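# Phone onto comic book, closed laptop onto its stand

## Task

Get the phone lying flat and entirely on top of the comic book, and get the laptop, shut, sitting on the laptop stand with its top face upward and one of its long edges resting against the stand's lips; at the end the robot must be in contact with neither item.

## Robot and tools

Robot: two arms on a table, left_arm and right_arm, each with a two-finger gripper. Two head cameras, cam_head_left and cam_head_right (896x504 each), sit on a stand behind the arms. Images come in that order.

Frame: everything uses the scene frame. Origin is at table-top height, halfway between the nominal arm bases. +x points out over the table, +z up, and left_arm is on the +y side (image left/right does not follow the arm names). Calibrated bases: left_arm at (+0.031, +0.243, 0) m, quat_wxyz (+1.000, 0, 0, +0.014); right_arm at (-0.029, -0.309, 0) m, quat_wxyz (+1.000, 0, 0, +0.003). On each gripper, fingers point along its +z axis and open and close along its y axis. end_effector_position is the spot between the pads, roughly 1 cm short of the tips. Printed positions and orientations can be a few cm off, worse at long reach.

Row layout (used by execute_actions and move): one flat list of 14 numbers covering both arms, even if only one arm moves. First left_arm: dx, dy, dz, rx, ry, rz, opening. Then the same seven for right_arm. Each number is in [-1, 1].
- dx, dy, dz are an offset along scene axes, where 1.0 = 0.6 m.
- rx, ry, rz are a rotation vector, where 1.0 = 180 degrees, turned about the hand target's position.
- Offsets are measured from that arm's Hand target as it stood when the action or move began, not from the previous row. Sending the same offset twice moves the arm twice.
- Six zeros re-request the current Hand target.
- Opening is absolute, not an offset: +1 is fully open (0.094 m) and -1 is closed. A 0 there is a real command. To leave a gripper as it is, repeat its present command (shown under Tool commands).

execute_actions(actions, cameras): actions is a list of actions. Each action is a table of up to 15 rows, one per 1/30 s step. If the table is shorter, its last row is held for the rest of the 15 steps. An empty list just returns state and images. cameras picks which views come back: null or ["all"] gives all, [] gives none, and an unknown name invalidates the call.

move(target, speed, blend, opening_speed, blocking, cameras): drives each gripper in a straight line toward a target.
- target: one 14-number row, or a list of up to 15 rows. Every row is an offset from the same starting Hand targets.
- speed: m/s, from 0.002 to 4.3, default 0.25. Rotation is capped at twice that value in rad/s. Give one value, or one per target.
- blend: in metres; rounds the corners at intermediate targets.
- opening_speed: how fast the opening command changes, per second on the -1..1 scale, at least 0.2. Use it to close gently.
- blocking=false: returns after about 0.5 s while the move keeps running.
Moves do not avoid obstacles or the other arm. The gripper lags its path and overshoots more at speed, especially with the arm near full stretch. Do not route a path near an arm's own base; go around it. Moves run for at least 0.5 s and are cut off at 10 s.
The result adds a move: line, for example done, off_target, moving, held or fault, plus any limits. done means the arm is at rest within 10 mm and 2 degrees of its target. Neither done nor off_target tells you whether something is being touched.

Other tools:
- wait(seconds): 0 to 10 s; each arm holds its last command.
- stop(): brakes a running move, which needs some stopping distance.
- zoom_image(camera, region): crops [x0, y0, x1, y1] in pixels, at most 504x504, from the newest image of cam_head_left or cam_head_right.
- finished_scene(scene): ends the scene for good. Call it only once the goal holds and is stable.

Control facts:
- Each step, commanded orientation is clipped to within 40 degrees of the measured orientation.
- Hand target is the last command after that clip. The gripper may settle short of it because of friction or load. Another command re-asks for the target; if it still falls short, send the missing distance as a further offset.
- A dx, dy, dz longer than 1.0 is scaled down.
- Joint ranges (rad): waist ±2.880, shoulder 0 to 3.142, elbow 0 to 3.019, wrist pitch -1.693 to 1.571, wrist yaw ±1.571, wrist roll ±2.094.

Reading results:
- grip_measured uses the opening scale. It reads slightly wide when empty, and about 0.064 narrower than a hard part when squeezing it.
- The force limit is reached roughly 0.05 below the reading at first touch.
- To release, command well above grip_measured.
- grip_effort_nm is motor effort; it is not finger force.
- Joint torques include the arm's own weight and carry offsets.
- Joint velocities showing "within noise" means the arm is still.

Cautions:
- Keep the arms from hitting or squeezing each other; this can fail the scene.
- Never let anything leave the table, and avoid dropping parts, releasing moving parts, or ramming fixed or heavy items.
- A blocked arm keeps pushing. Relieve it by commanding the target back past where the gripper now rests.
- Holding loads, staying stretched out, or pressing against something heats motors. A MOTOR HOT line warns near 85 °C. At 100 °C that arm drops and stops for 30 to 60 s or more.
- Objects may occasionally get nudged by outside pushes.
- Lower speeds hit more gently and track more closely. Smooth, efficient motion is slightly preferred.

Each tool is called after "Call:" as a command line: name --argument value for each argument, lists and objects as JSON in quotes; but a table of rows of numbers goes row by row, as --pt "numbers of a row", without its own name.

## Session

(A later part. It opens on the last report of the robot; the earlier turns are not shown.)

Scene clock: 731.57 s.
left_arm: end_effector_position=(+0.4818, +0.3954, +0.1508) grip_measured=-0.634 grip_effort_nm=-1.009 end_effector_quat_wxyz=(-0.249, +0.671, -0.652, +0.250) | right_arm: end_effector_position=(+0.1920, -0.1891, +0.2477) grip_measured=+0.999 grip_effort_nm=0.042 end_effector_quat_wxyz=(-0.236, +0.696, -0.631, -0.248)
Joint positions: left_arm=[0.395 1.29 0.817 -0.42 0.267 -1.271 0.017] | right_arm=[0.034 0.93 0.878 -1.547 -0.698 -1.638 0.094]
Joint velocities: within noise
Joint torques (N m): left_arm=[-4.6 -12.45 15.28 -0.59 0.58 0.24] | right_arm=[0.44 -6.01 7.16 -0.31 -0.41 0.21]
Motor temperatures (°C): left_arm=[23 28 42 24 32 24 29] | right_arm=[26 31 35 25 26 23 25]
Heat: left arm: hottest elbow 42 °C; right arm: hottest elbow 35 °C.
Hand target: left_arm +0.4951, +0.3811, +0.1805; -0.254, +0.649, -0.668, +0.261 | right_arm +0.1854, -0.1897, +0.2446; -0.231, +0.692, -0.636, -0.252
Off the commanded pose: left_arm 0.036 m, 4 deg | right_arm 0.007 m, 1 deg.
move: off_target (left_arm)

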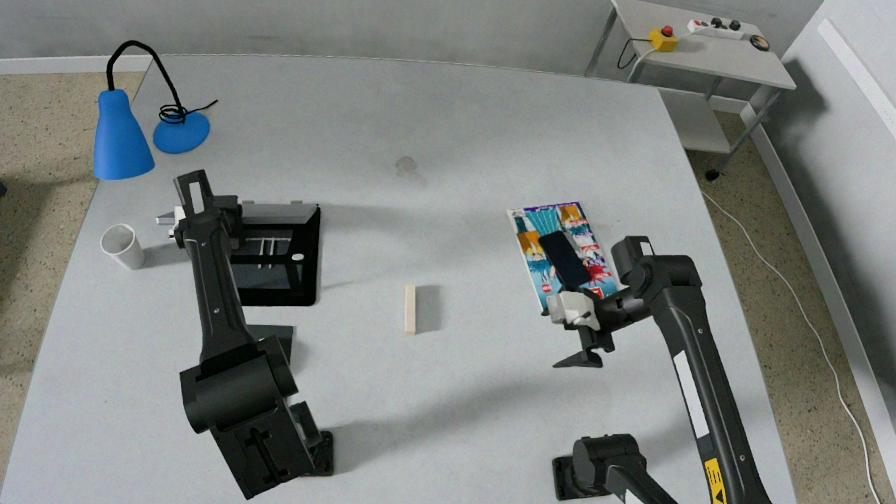

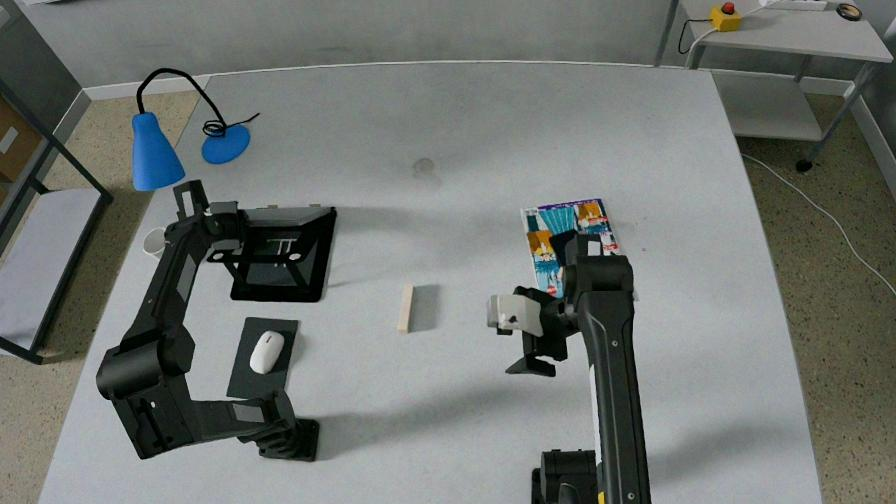

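Call:
move --target '[0, 0, 0, 0, 0, 0, -0.45, 0, 0, 0, 0, 0, 0, 1]' --opening_speed 0.25

Call:
zoom_image --camera "cam_head_left" --region '[130, 140, 350, 310]'

Call:
zoom_image --camera "cam_head_right" --region '[150, 150, 370, 310]'

Scene clock: 740.37 s.
left_arm: end_effector_position=(+0.4732, +0.3822, +0.1417) grip_measured=-0.451 grip_effort_nm=0.090 end_effector_quat_wxyz=(-0.219, +0.673, -0.664, +0.241) | right_arm: end_effector_position=(+0.1920, -0.1891, +0.2477) grip_measured=+0.999 grip_effort_nm=0.042 end_effector_quat_wxyz=(-0.236, +0.696, -0.631, -0.248)
Joint positions: left_arm=[0.378 1.29 0.818 -0.484 0.271 -1.264 0.026] | right_arm=[0.034 0.93 0.878 -1.547 -0.698 -1.638 0.094]
Joint velocities: within noise
Joint torques (N m): left_arm=[-2.43 -13.57 15.12 1.68 0.42 0.11] | right_arm=[0.44 -5.95 7.19 -0.32 -0.41 0.2]
Motor temperatures (°C): left_arm=[23 28 42 24 32 24 29] | right_arm=[26 31 35 25 26 23 25]
Heat: left arm: hottest elbow 42 °C; right arm: hottest elbow 35 °C.
Hand target: left_arm +0.4951, +0.3814, +0.1807; -0.254, +0.649, -0.668, +0.261 | right_arm +0.1854, -0.1897, +0.2446; -0.231, +0.692, -0.636, -0.252
Off the commanded pose: left_arm 0.045 m, 5 deg | right_arm 0.007 m, 1 deg.
move: off_target (left_arm)

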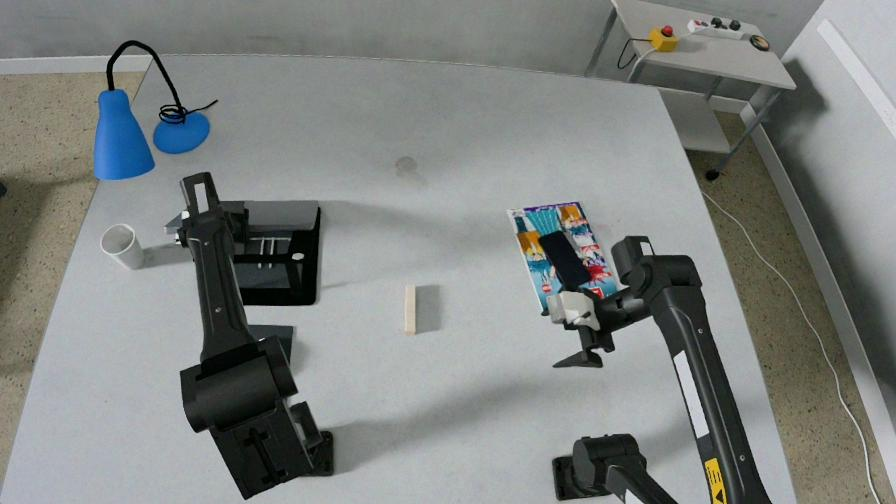

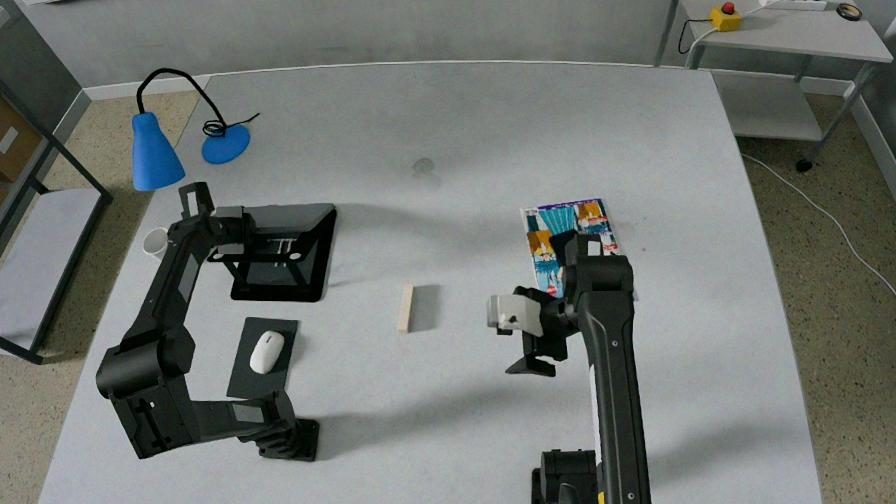

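Scaled by 2.291.

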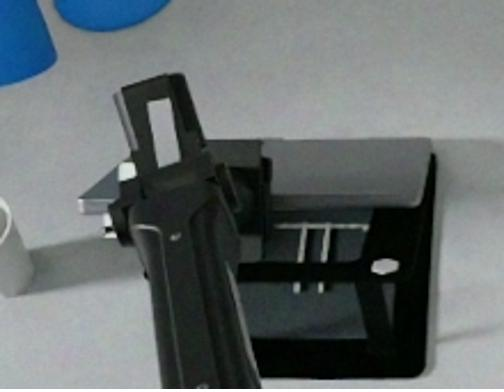

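Scaled by 2.291.

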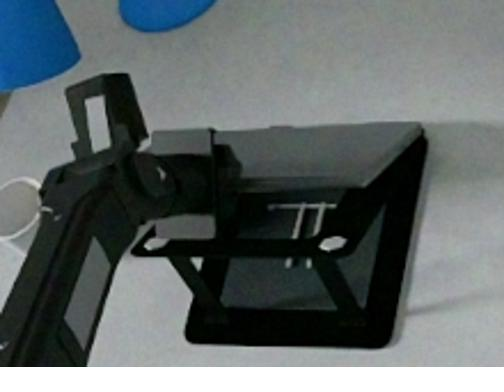

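Call:
zoom_image --camera "cam_head_left" --region '[160, 180, 340, 280]'

Call:
zoom_image --camera "cam_head_right" --region '[170, 180, 350, 280]'

Scaled by 2.800.

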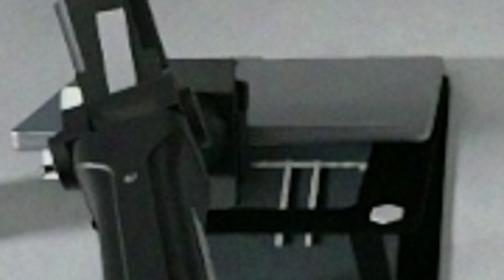

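Scaled by 2.800.

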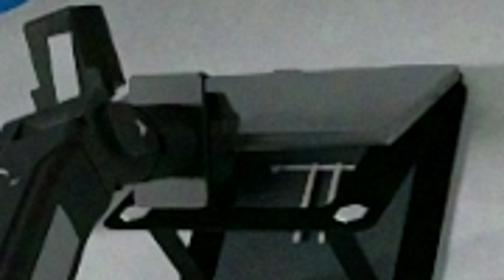

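Call:
move --target '[-0.04, 0, 0.04, 0, 0, 0, -0.45, 0, 0, 0, 0, 0, 0, 1]' --speed 0.08

Call:
zoom_image --camera "cam_head_left" --region '[160, 180, 340, 280]'

Call:
zoom_image --camera "cam_head_right" --region '[170, 180, 350, 280]'

Scene clock: 749.90 s.
left_arm: end_effector_position=(+0.4546, +0.3748, +0.1611) grip_measured=-0.450 grip_effort_nm=0.007 end_effector_quat_wxyz=(-0.211, +0.668, -0.671, +0.240) | right_arm: end_effector_position=(+0.1920, -0.1891, +0.2477) grip_measured=+0.999 grip_effort_nm=0.037 end_effector_quat_wxyz=(-0.236, +0.696, -0.631, -0.248)
Joint positions: left_arm=[0.384 1.217 0.818 -0.577 0.282 -1.241 0.026] | right_arm=[0.034 0.93 0.878 -1.547 -0.698 -1.638 0.094]
Joint velocities: within noise
Joint torques (N m): left_arm=[-1.03 -13.16 15.32 1.72 0.56 0.07] | right_arm=[0.5 -6.01 7.19 -0.27 -0.41 0.2]
Motor temperatures (°C): left_arm=[23 28 42 24 32 24 28] | right_arm=[26 31 35 25 26 23 25]
Heat: left arm: hottest elbow 42 °C; right arm: hottest elbow 35 °C.
Hand target: left_arm +0.4711, +0.3813, +0.2047; -0.254, +0.649, -0.668, +0.261 | right_arm +0.1854, -0.1897, +0.2446; -0.231, +0.692, -0.636, -0.252
Off the commanded pose: left_arm 0.047 m, 6 deg | right_arm 0.007 m, 1 deg.
move: off_target (left_arm)

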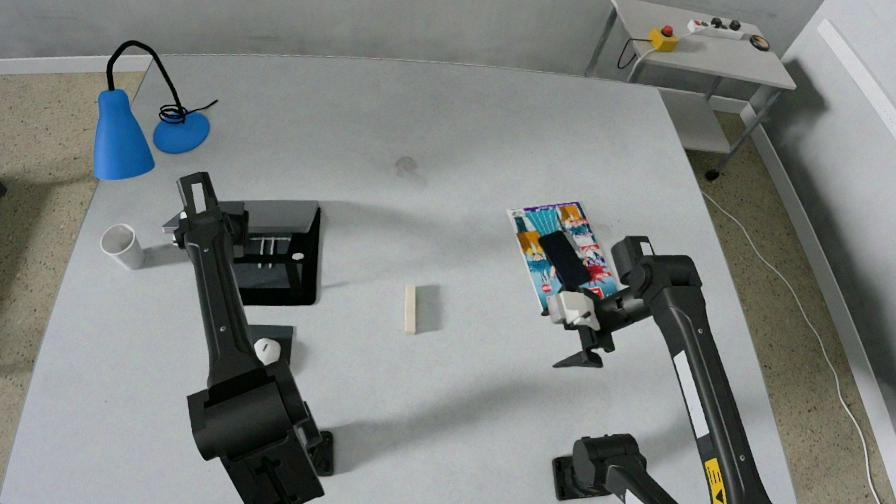

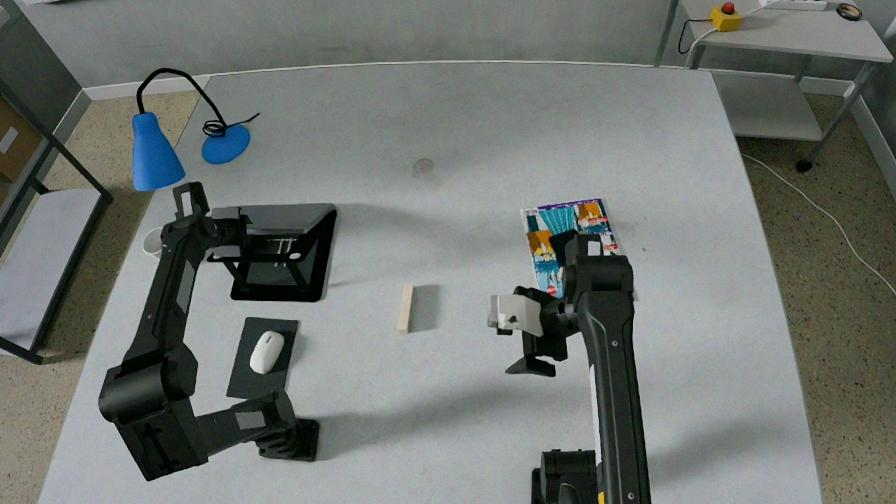

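Scaled by 2.800.

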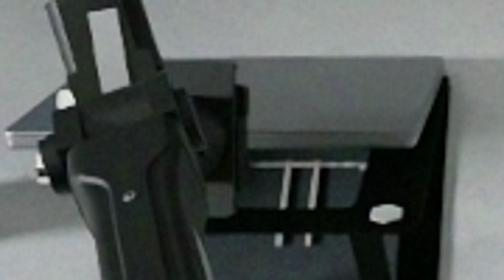

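Scaled by 2.800.

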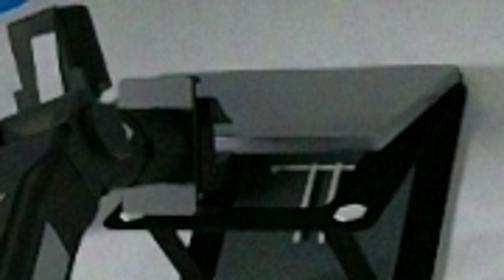

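Call:
move --target '[-0.03, 0, -0.03, 0, -0.055, 0, -0.45, 0, 0, 0, 0, 0, 0, 1]' --speed 0.08

Call:
zoom_image --camera "cam_head_left" --region '[160, 180, 340, 280]'

Call:
zoom_image --camera "cam_head_right" --region '[170, 180, 350, 280]'

Scene clock: 755.13 s.
left_arm: end_effector_position=(+0.4406, +0.3735, +0.1479) grip_measured=-0.450 grip_effort_nm=-0.002 end_effector_quat_wxyz=(-0.262, +0.644, -0.656, +0.293) | right_arm: end_effector_position=(+0.1920, -0.1891, +0.2477) grip_measured=+0.999 grip_effort_nm=0.037 end_effector_quat_wxyz=(-0.236, +0.696, -0.631, -0.248)
Joint positions: left_arm=[0.428 1.154 0.659 -0.339 0.369 -1.241 0.026] | right_arm=[0.034 0.93 0.878 -1.547 -0.698 -1.638 0.094]
Joint velocities: within noise
Joint torques (N m): left_arm=[-0.38 -12.04 12.23 3.23 0.64 -0.03] | right_arm=[0.38 -5.95 7.21 -0.29 -0.41 0.21]
Motor temperatures (°C): left_arm=[23 28 42 24 32 24 28] | right_arm=[26 31 35 25 25 23 25]
Heat: left arm: hottest elbow 42 °C; right arm: hottest elbow 35 °C.
Hand target: left_arm +0.4531, +0.3813, +0.1865; -0.311, +0.624, -0.644, +0.316 | right_arm +0.1854, -0.1897, +0.2446; -0.231, +0.692, -0.636, -0.252
Off the commanded pose: left_arm 0.042 m, 7 deg | right_arm 0.007 m, 1 deg.
move: off_target (left_arm)

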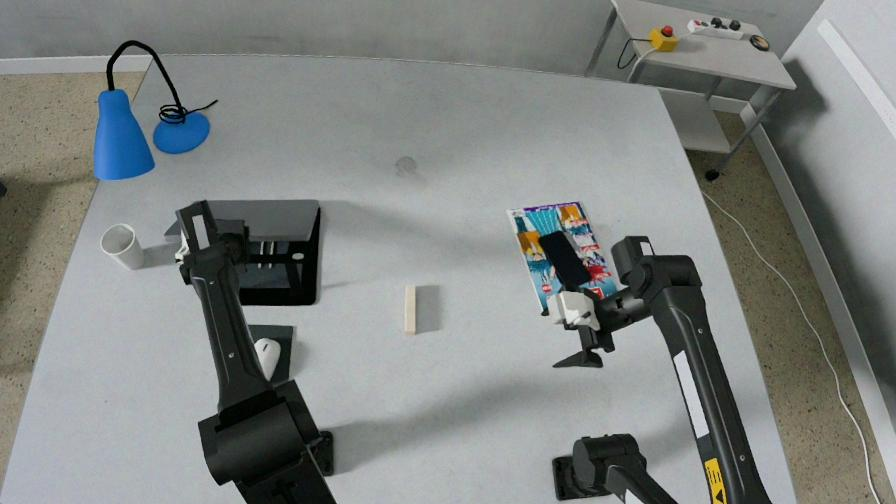

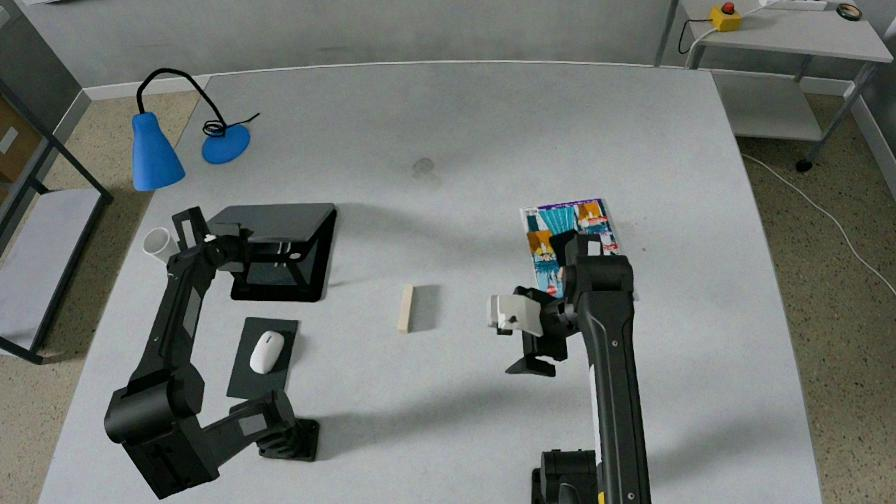

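Scaled by 2.800.

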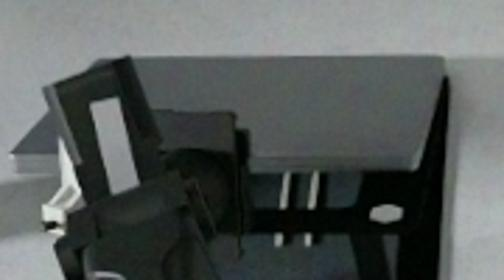

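Scaled by 2.800.

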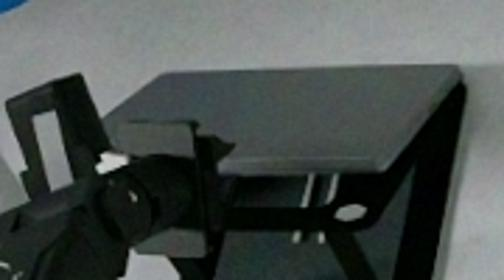

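Call:
move --target '[-0.01, 0, -0.045, 0, -0.04, 0, -0.45, 0, 0, 0, 0, 0, 0, 1]' --speed 0.08

Call:
zoom_image --camera "cam_head_left" --region '[160, 180, 340, 280]'

Call:
zoom_image --camera "cam_head_right" --region '[170, 180, 350, 280]'

Scene clock: 759.10 s.
left_arm: end_effector_position=(+0.4394, +0.3740, +0.1478) grip_measured=-0.450 grip_effort_nm=0.007 end_effector_quat_wxyz=(-0.327, +0.613, -0.630, +0.348) | right_arm: end_effector_position=(+0.1920, -0.1891, +0.2477) grip_measured=+0.999 grip_effort_nm=0.037 end_effector_quat_wxyz=(-0.236, +0.696, -0.631, -0.248)
Joint positions: left_arm=[0.456 1.131 0.533 -0.048 0.438 -1.279 0.026] | right_arm=[0.034 0.93 0.878 -1.547 -0.698 -1.638 0.094]
Joint velocities: within noise
Joint torques (N m): left_arm=[-1.44 -8.06 10.61 3.34 0.08 0.06] | right_arm=[0.5 -5.95 7.2 -0.27 -0.41 0.2]
Motor temperatures (°C): left_arm=[23 28 42 24 32 24 28] | right_arm=[26 31 35 25 25 23 25]
Heat: left arm: hottest elbow 42 °C; right arm: hottest elbow 35 °C.
Hand target: left_arm +0.4472, +0.3813, +0.1597; -0.351, +0.603, -0.623, +0.355 | right_arm +0.1854, -0.1897, +0.2446; -0.231, +0.692, -0.636, -0.252
Off the commanded pose: left_arm 0.016 m, 3 deg | right_arm 0.007 m, 1 deg.
move: off_target (left_arm)

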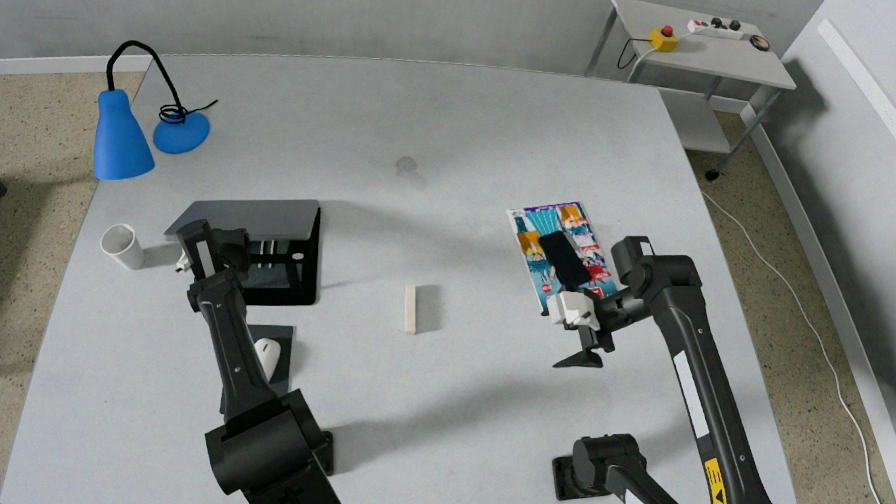

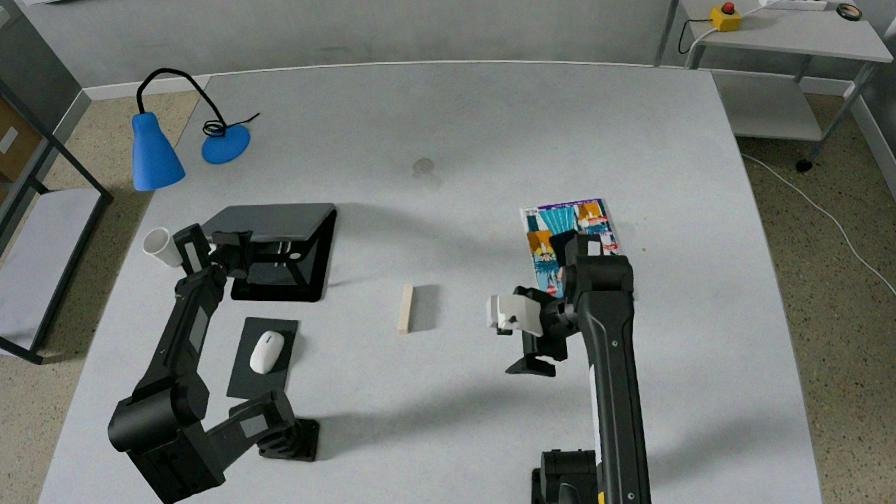

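Scaled by 2.800.

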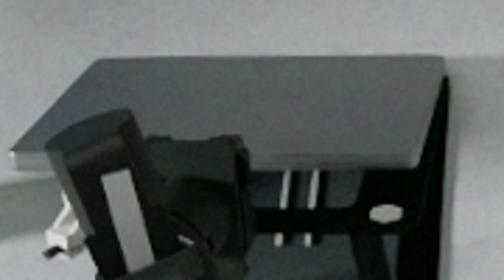

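Scaled by 2.800.

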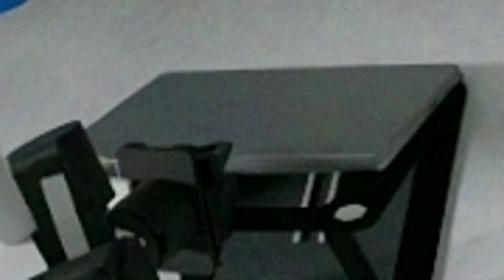

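Call:
move --target '[-0.01, 0, -0.05, 0, 0, 0, -0.45, 0, 0, 0, 0, 0, 0, 1]' --speed 0.08

Call:
zoom_image --camera "cam_head_left" --region '[160, 180, 340, 280]'

Call:
zoom_image --camera "cam_head_right" --region '[170, 180, 350, 280]'

Scene clock: 764.53 s.
left_arm: end_effector_position=(+0.4425, +0.3753, +0.1503) grip_measured=-0.450 grip_effort_nm=0.017 end_effector_quat_wxyz=(-0.354, +0.598, -0.619, +0.367) | right_arm: end_effector_position=(+0.1920, -0.1891, +0.2477) grip_measured=+0.999 grip_effort_nm=0.042 end_effector_quat_wxyz=(-0.236, +0.696, -0.631, -0.248)
Joint positions: left_arm=[0.462 1.141 0.496 0.082 0.456 -1.3 0.026] | right_arm=[0.034 0.93 0.878 -1.547 -0.698 -1.638 0.094]
Joint velocities: within noise
Joint torques (N m): left_arm=[-0.85 -4.13 8.68 2.76 -0.28 0.32] | right_arm=[0.5 -5.95 7.17 -0.27 -0.41 0.2]
Motor temperatures (°C): left_arm=[23 28 42 24 32 24 28] | right_arm=[26 31 35 25 25 23 25]
Heat: left arm: hottest elbow 42 °C; right arm: hottest elbow 35 °C.
Hand target: left_arm +0.4411, +0.3813, +0.1296; -0.350, +0.603, -0.623, +0.355 | right_arm +0.1854, -0.1897, +0.2446; -0.231, +0.692, -0.636, -0.252
Off the commanded pose: left_arm 0.022 m, 2 deg | right_arm 0.007 m, 1 deg.
move: off_target (left_arm)

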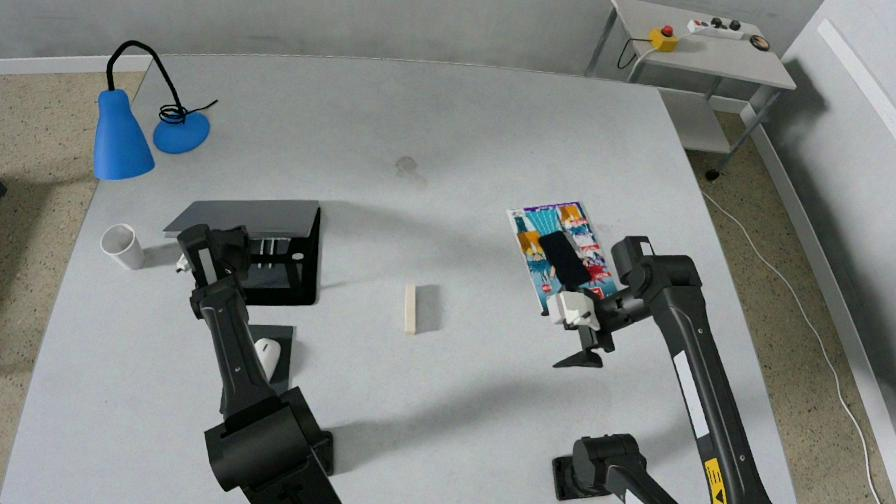

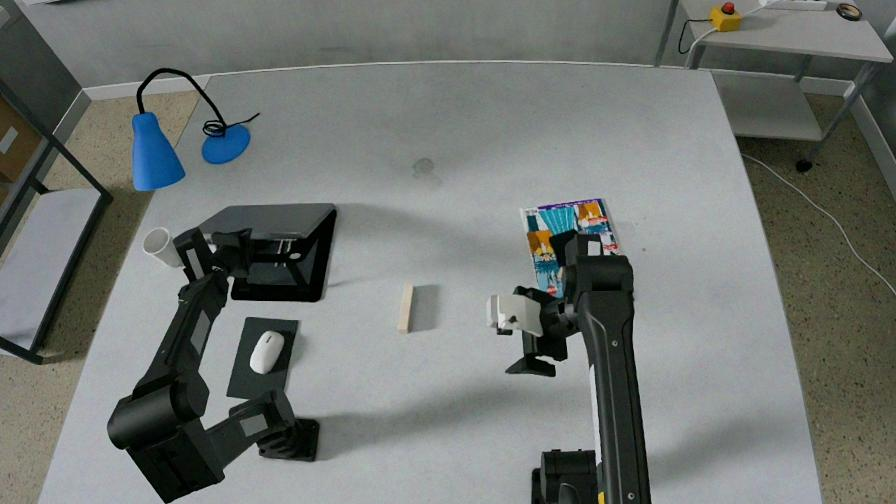

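Scaled by 2.800.

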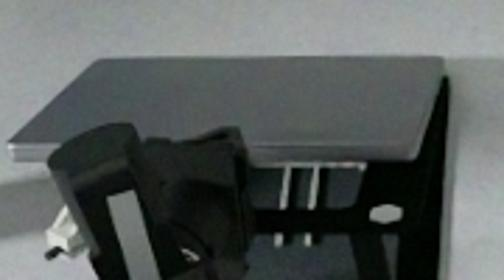

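Scaled by 2.800.

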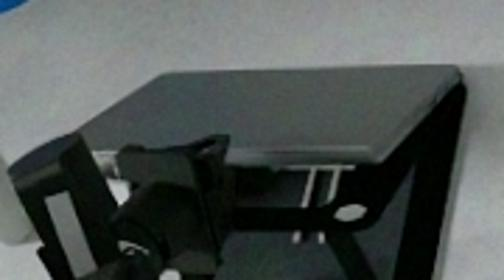

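Call:
move --pt "-0.03 0 0.05 0 0.0 0 -0.45 0 0 0 0 0 0 1" --pt "-0.045 0 0.04 0 0.08 0 -0.45 0 0 0 0 0 0 1" --speed 0.08

Call:
zoom_image --camera "cam_head_left" --region '[160, 180, 340, 280]'

Call:
zoom_image --camera "cam_head_right" --region '[170, 180, 350, 280]'

Scene clock: 773.40 s.
left_arm: end_effector_position=(+0.4059, +0.3797, +0.1487) grip_measured=-0.450 grip_effort_nm=0.012 end_effector_quat_wxyz=(-0.275, +0.645, -0.655, +0.282) | right_arm: end_effector_position=(+0.1920, -0.1891, +0.2477) grip_measured=+0.999 grip_effort_nm=0.037 end_effector_quat_wxyz=(-0.236, +0.696, -0.631, -0.248)
Joint positions: left_arm=[0.484 1.054 0.593 -0.375 0.377 -1.189 0.026] | right_arm=[0.034 0.93 0.878 -1.547 -0.698 -1.638 0.094]
Joint velocities: within noise
Joint torques (N m): left_arm=[-2.55 -4.37 14.34 0.42 -0.22 0.14] | right_arm=[0.5 -5.95 7.2 -0.29 -0.42 0.2]
Motor temperatures (°C): left_arm=[23 28 41 24 31 24 28] | right_arm=[26 31 35 25 25 23 25]
Heat: left arm: hottest elbow 41 °C; right arm: hottest elbow 35 °C.
Hand target: left_arm +0.4141, +0.3812, +0.1536; -0.270, +0.642, -0.662, +0.276 | right_arm +0.1854, -0.1897, +0.2446; -0.231, +0.692, -0.636, -0.252
Off the commanded pose: left_arm 0.010 m, 1 deg | right_arm 0.007 m, 1 deg.
move: done

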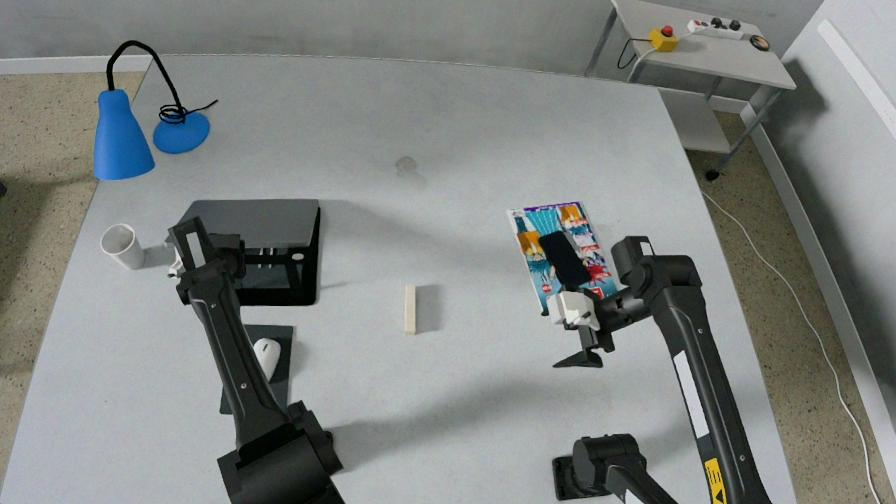

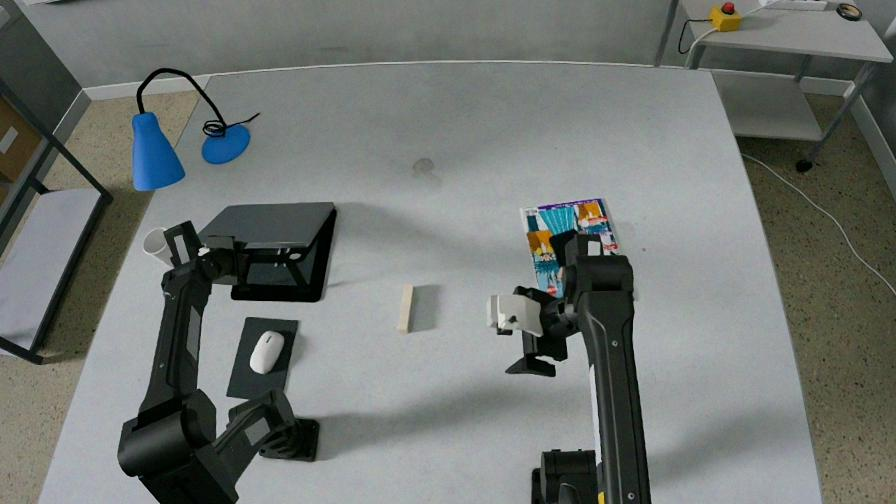

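Scaled by 2.800.

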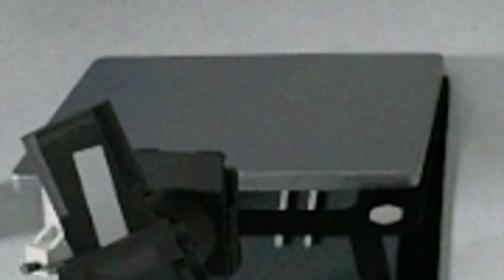

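Scaled by 2.800.

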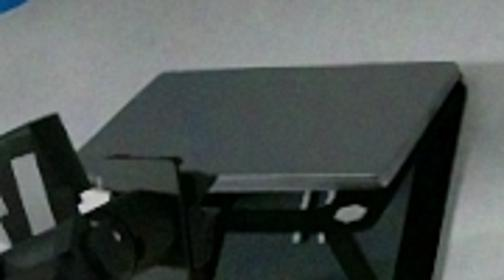

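Call:
move --target '[-0.03, 0, 0.0, 0, 0.0, 0, -0.45, 0, 0, 0, 0, 0, 0, 1]' --speed 0.06

Call:
zoom_image --camera "cam_head_left" --region '[160, 180, 340, 280]'

Call:
zoom_image --camera "cam_head_right" --region '[170, 180, 350, 280]'

Scene clock: 778.83 s.
left_arm: end_effector_position=(+0.4006, +0.3756, +0.1522) grip_measured=-0.450 grip_effort_nm=0.012 end_effector_quat_wxyz=(-0.272, +0.637, -0.664, +0.282) | right_arm: end_effector_position=(+0.1920, -0.1891, +0.2477) grip_measured=+0.999 grip_effort_nm=0.037 end_effector_quat_wxyz=(-0.236, +0.696, -0.631, -0.248)
Joint positions: left_arm=[0.486 1.032 0.594 -0.408 0.389 -1.164 0.026] | right_arm=[0.034 0.93 0.878 -1.547 -0.698 -1.638 0.094]
Joint velocities: within noise
Joint torques (N m): left_arm=[0.15 -7.47 11.3 0.44 0.08 0.19] | right_arm=[0.5 -6.01 7.19 -0.28 -0.41 0.21]
Motor temperatures (°C): left_arm=[23 28 42 24 31 24 28] | right_arm=[26 31 35 25 25 23 25]
Heat: left arm: hottest elbow 42 °C; right arm: hottest elbow 35 °C.
Hand target: left_arm +0.3962, +0.3814, +0.1537; -0.270, +0.642, -0.662, +0.276 | right_arm +0.1854, -0.1897, +0.2446; -0.231, +0.692, -0.636, -0.252
Off the commanded pose: left_arm 0.007 m, 1 deg | right_arm 0.007 m, 1 deg.
move: done

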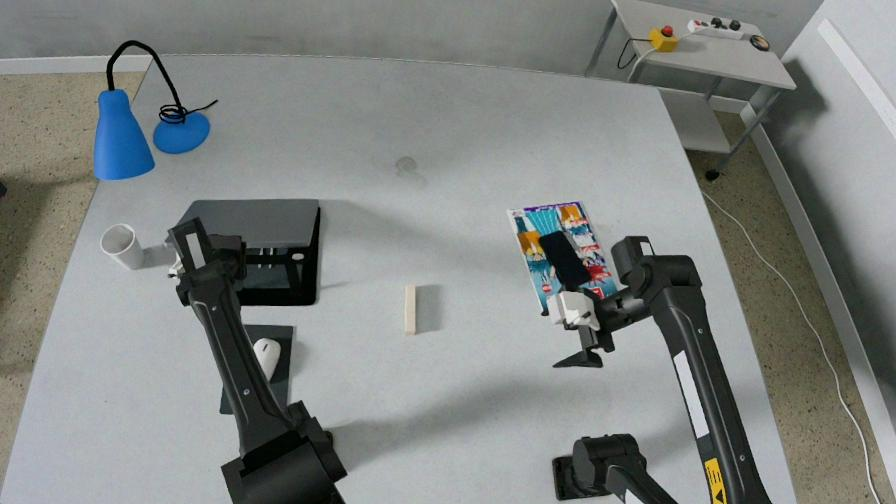

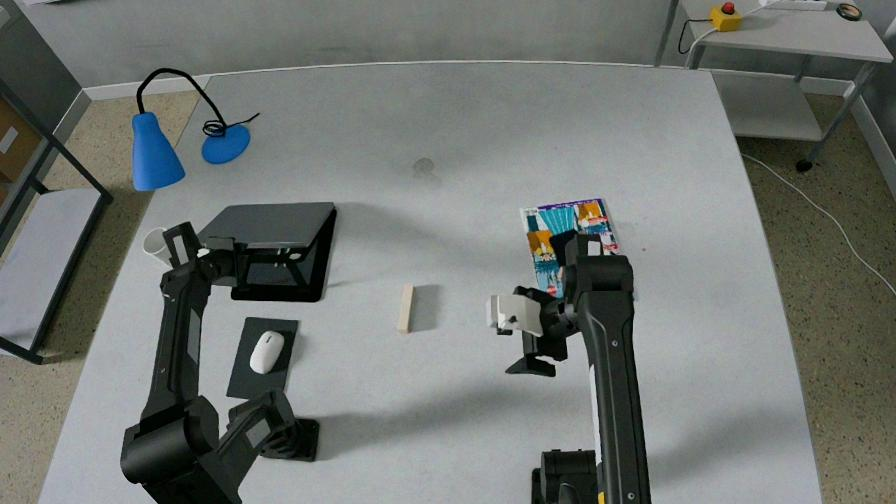

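Scaled by 2.800.

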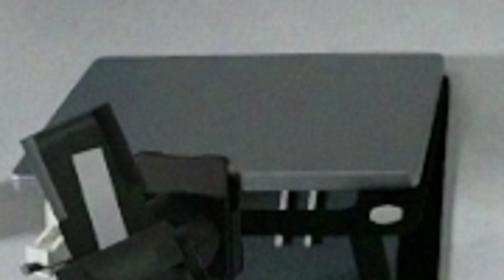

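Scaled by 2.800.

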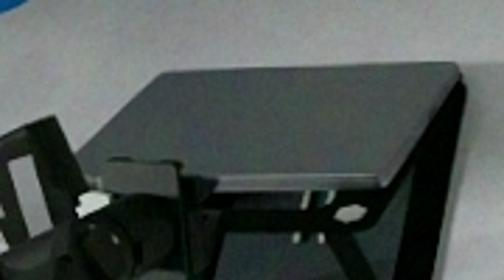

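Call:
move --target '[-0.04, 0, 0.02, 0, 0.0, 0, -0.45, 0, 0, 0, 0, 0, 0, 1]' --speed 0.06

Call:
zoom_image --camera "cam_head_left" --region '[160, 180, 340, 280]'

Call:
zoom_image --camera "cam_head_right" --region '[170, 180, 350, 280]'

Scene clock: 785.00 s.
left_arm: end_effector_position=(+0.3773, +0.3786, +0.1649) grip_measured=-0.450 grip_effort_nm=0.007 end_effector_quat_wxyz=(-0.268, +0.641, -0.664, +0.278) | right_arm: end_effector_position=(+0.1920, -0.1891, +0.2477) grip_measured=+0.999 grip_effort_nm=0.037 end_effector_quat_wxyz=(-0.236, +0.696, -0.631, -0.248)
Joint positions: left_arm=[0.536 0.955 0.594 -0.513 0.415 -1.124 0.026] | right_arm=[0.034 0.93 0.878 -1.547 -0.698 -1.638 0.094]
Joint velocities: within noise
Joint torques (N m): left_arm=[-0.38 -6.95 10.37 0.88 0.27 0.15] | right_arm=[0.44 -5.95 7.16 -0.28 -0.42 0.2]
Motor temperatures (°C): left_arm=[23 28 41 24 31 24 28] | right_arm=[26 31 35 25 25 23 25]
Heat: left arm: hottest elbow 41 °C; right arm: hottest elbow 35 °C.
Hand target: left_arm +0.3721, +0.3813, +0.1656; -0.270, +0.642, -0.662, +0.276 | right_arm +0.1854, -0.1897, +0.2446; -0.231, +0.692, -0.636, -0.252
Off the commanded pose: left_arm 0.006 m, 0 deg | right_arm 0.007 m, 1 deg.
move: done

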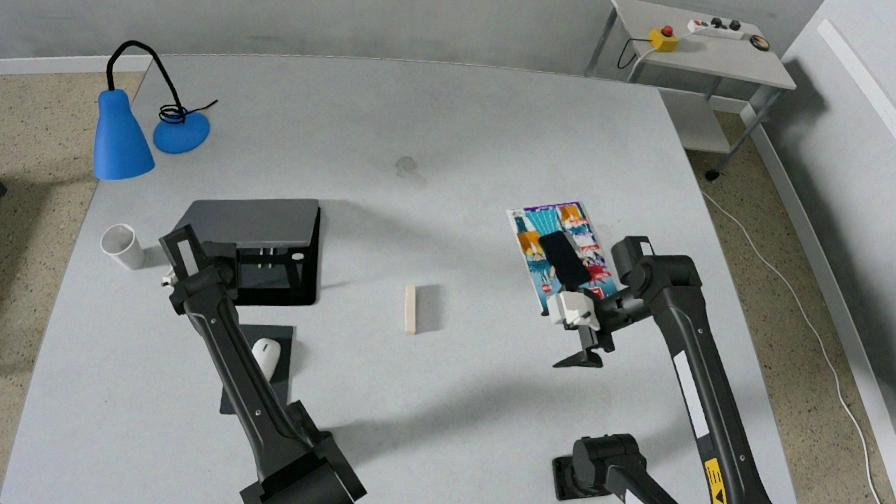

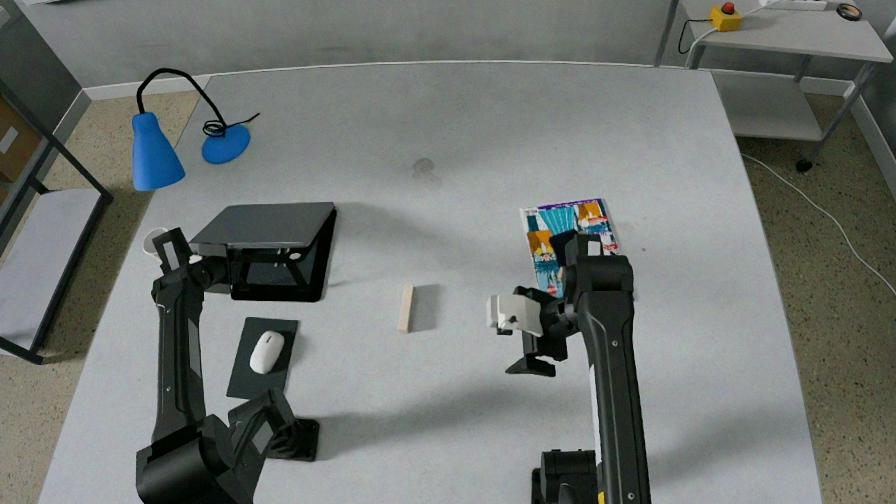

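Scaled by 2.800.

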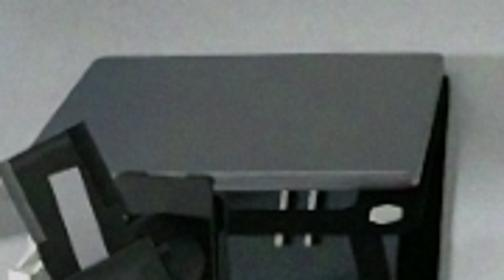

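Scaled by 2.800.

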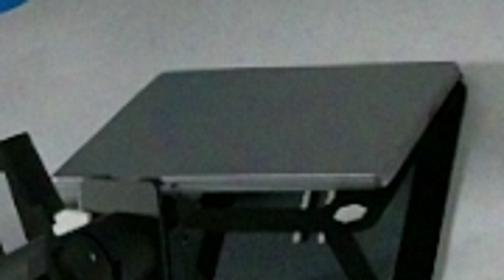

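Call:
move --pt "-0.06 0 0.055 0 0.0 0 -0.45 0 0 0 0 0 0 1" --pt "-0.18 -0.06 0.12 0 0.0 0 -0.45 0 0 0 0 0 0 1" --speed '[0.06, 0.15]'

Call:
zoom_image --camera "cam_head_left" --region '[160, 180, 340, 280]'

Call:
zoom_image --camera "cam_head_right" --region '[170, 180, 350, 280]'

Scene clock: 790.33 s.
left_arm: end_effector_position=(+0.2628, +0.3392, +0.2174) grip_measured=-0.450 grip_effort_nm=0.007 end_effector_quat_wxyz=(-0.251, +0.648, -0.664, +0.278) | right_arm: end_effector_position=(+0.1920, -0.1891, +0.2477) grip_measured=+0.999 grip_effort_nm=0.042 end_effector_quat_wxyz=(-0.236, +0.696, -0.631, -0.248)
Joint positions: left_arm=[0.725 0.535 0.594 -1.047 0.53 -0.955 0.026] | right_arm=[0.034 0.93 0.878 -1.547 -0.698 -1.638 0.094]
Joint velocities: within noise
Joint torques (N m): left_arm=[-0.32 -1.26 14.87 0.92 0.35 0.21] | right_arm=[0.5 -5.95 7.19 -0.32 -0.41 0.21]
Motor temperatures (°C): left_arm=[23 28 41 24 31 24 28] | right_arm=[26 31 35 25 25 23 25]
Heat: left arm: hottest elbow 41 °C; right arm: hottest elbow 35 °C.
Hand target: left_arm +0.2641, +0.3453, +0.2377; -0.270, +0.642, -0.662, +0.276 | right_arm +0.1854, -0.1897, +0.2446; -0.231, +0.692, -0.636, -0.252
Off the commanded pose: left_arm 0.021 m, 2 deg | right_arm 0.007 m, 1 deg.
move: off_target (left_arm)

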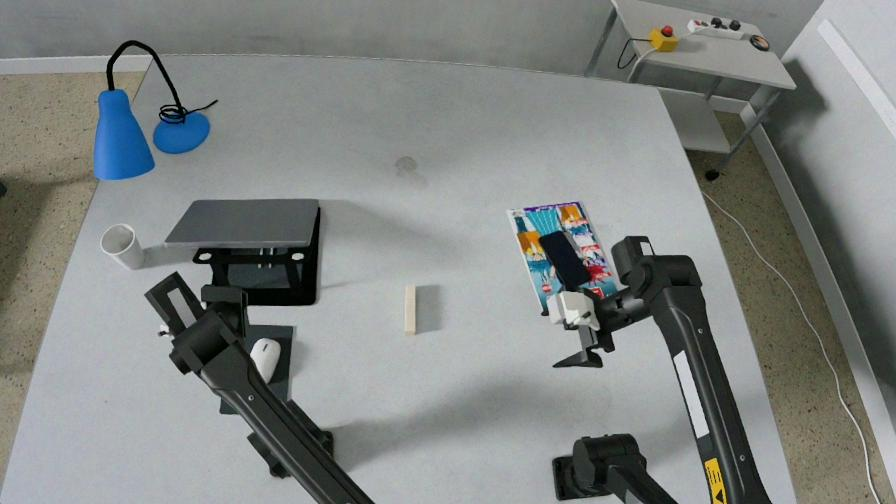

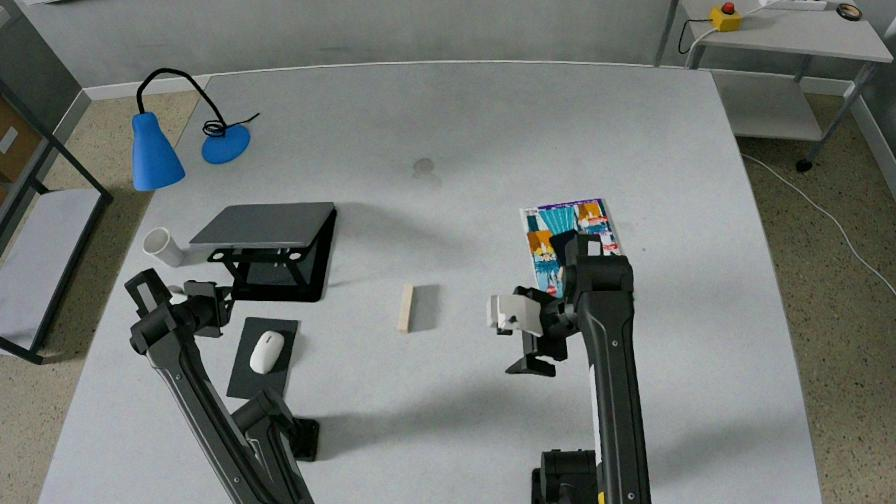

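Scaled by 2.800.

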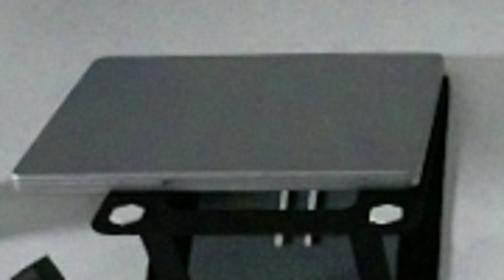

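Scaled by 2.800.

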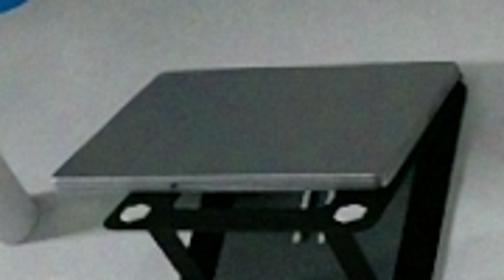

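Call:
zoom_image --camera "cam_head_left" --region '[220, 185, 330, 235]'

Call:
zoom_image --camera "cam_head_right" --region '[250, 190, 360, 240]'

Call:
zoom_image --camera "cam_head_right" --region '[180, 220, 330, 300]'

Scaled by 4.582.

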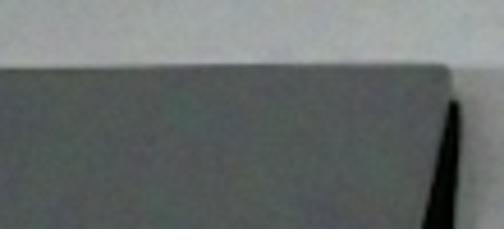

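Scaled by 4.582.

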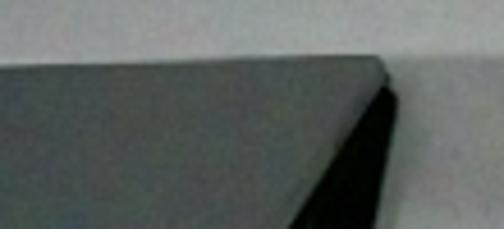

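Scaled by 3.360.

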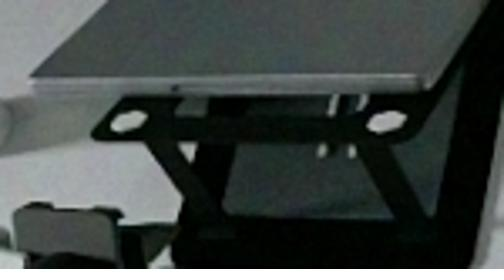

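Call:
move --target '[0.10, 0.092, -0.095, 0, -0.10, 0.01, -1, 0, 0, 0, 0, 0, 0, 1]' --speed 0.15 --opening_speed 1

Call:
zoom_image --camera "cam_head_left" --region '[140, 180, 340, 300]'

Call:
zoom_image --camera "cam_head_right" --region '[150, 180, 350, 300]'

Scene clock: 814.67 s.
left_arm: end_effector_position=(+0.3250, +0.3983, +0.1860) grip_measured=-0.981 grip_effort_nm=-0.999 end_effector_quat_wxyz=(-0.375, +0.597, -0.606, +0.368) | right_arm: end_effector_position=(+0.1920, -0.1891, +0.2477) grip_measured=+0.999 grip_effort_nm=0.037 end_effector_quat_wxyz=(-0.236, +0.696, -0.631, -0.248)
Joint positions: left_arm=[0.816 0.745 0.402 -0.302 0.731 -1.088 0.001] | right_arm=[0.034 0.93 0.878 -1.547 -0.698 -1.638 0.094]
Joint velocities: within noise
Joint torques (N m): left_arm=[-1.03 -1.96 10.39 2.29 0.23 -0.02] | right_arm=[0.44 -6.01 7.2 -0.25 -0.41 0.2]
Motor temperatures (°C): left_arm=[23 27 43 24 31 24 28] | right_arm=[26 31 35 25 25 23 25]
Heat: left arm: hottest elbow 43 °C; right arm: hottest elbow 35 °C.
Hand target: left_arm +0.3241, +0.4006, +0.1807; -0.374, +0.601, -0.602, +0.369 | right_arm +0.1854, -0.1897, +0.2446; -0.231, +0.692, -0.636, -0.252
Off the commanded pose: left_arm 0.006 m, 1 deg | right_arm 0.007 m, 1 deg.
move: done

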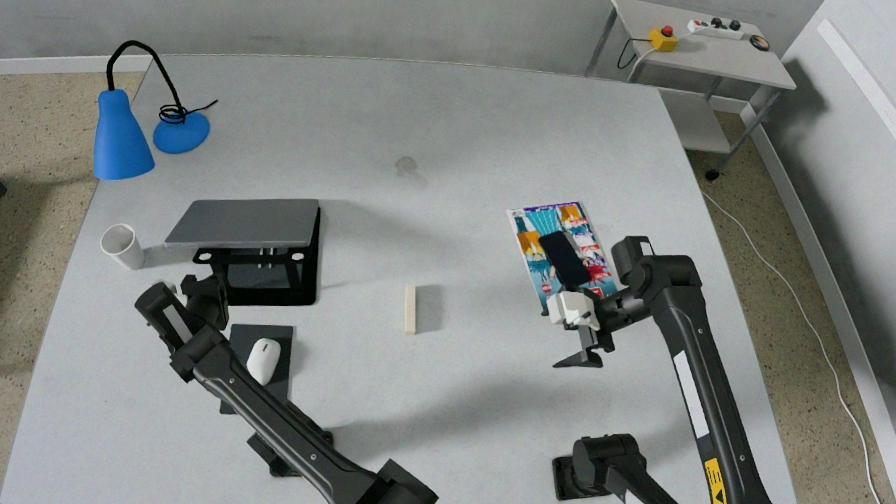

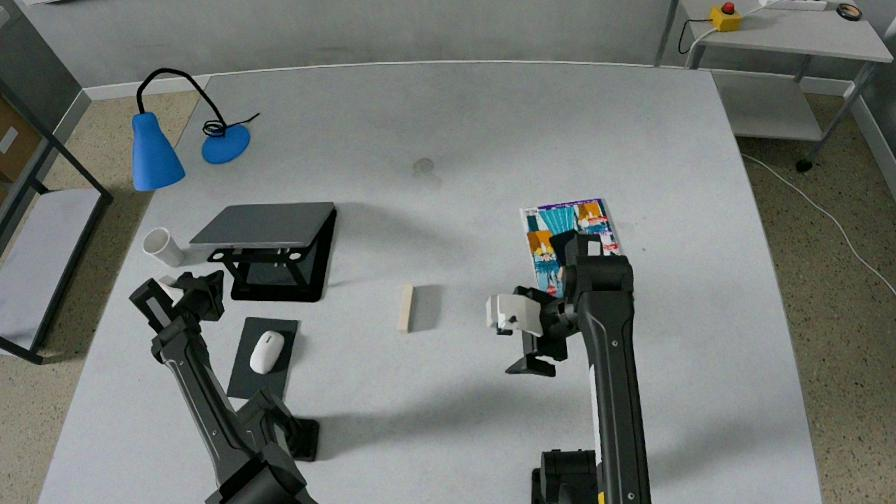

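Scaled by 2.520.

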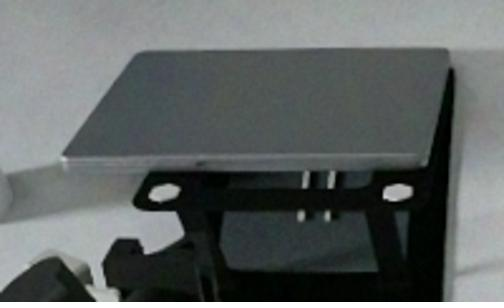

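Scaled by 2.520.

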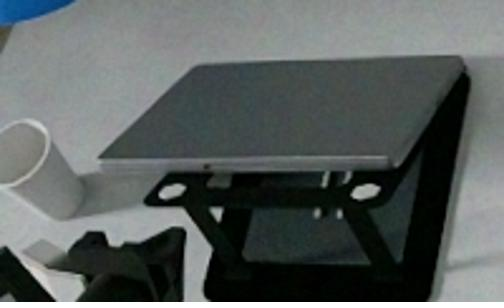

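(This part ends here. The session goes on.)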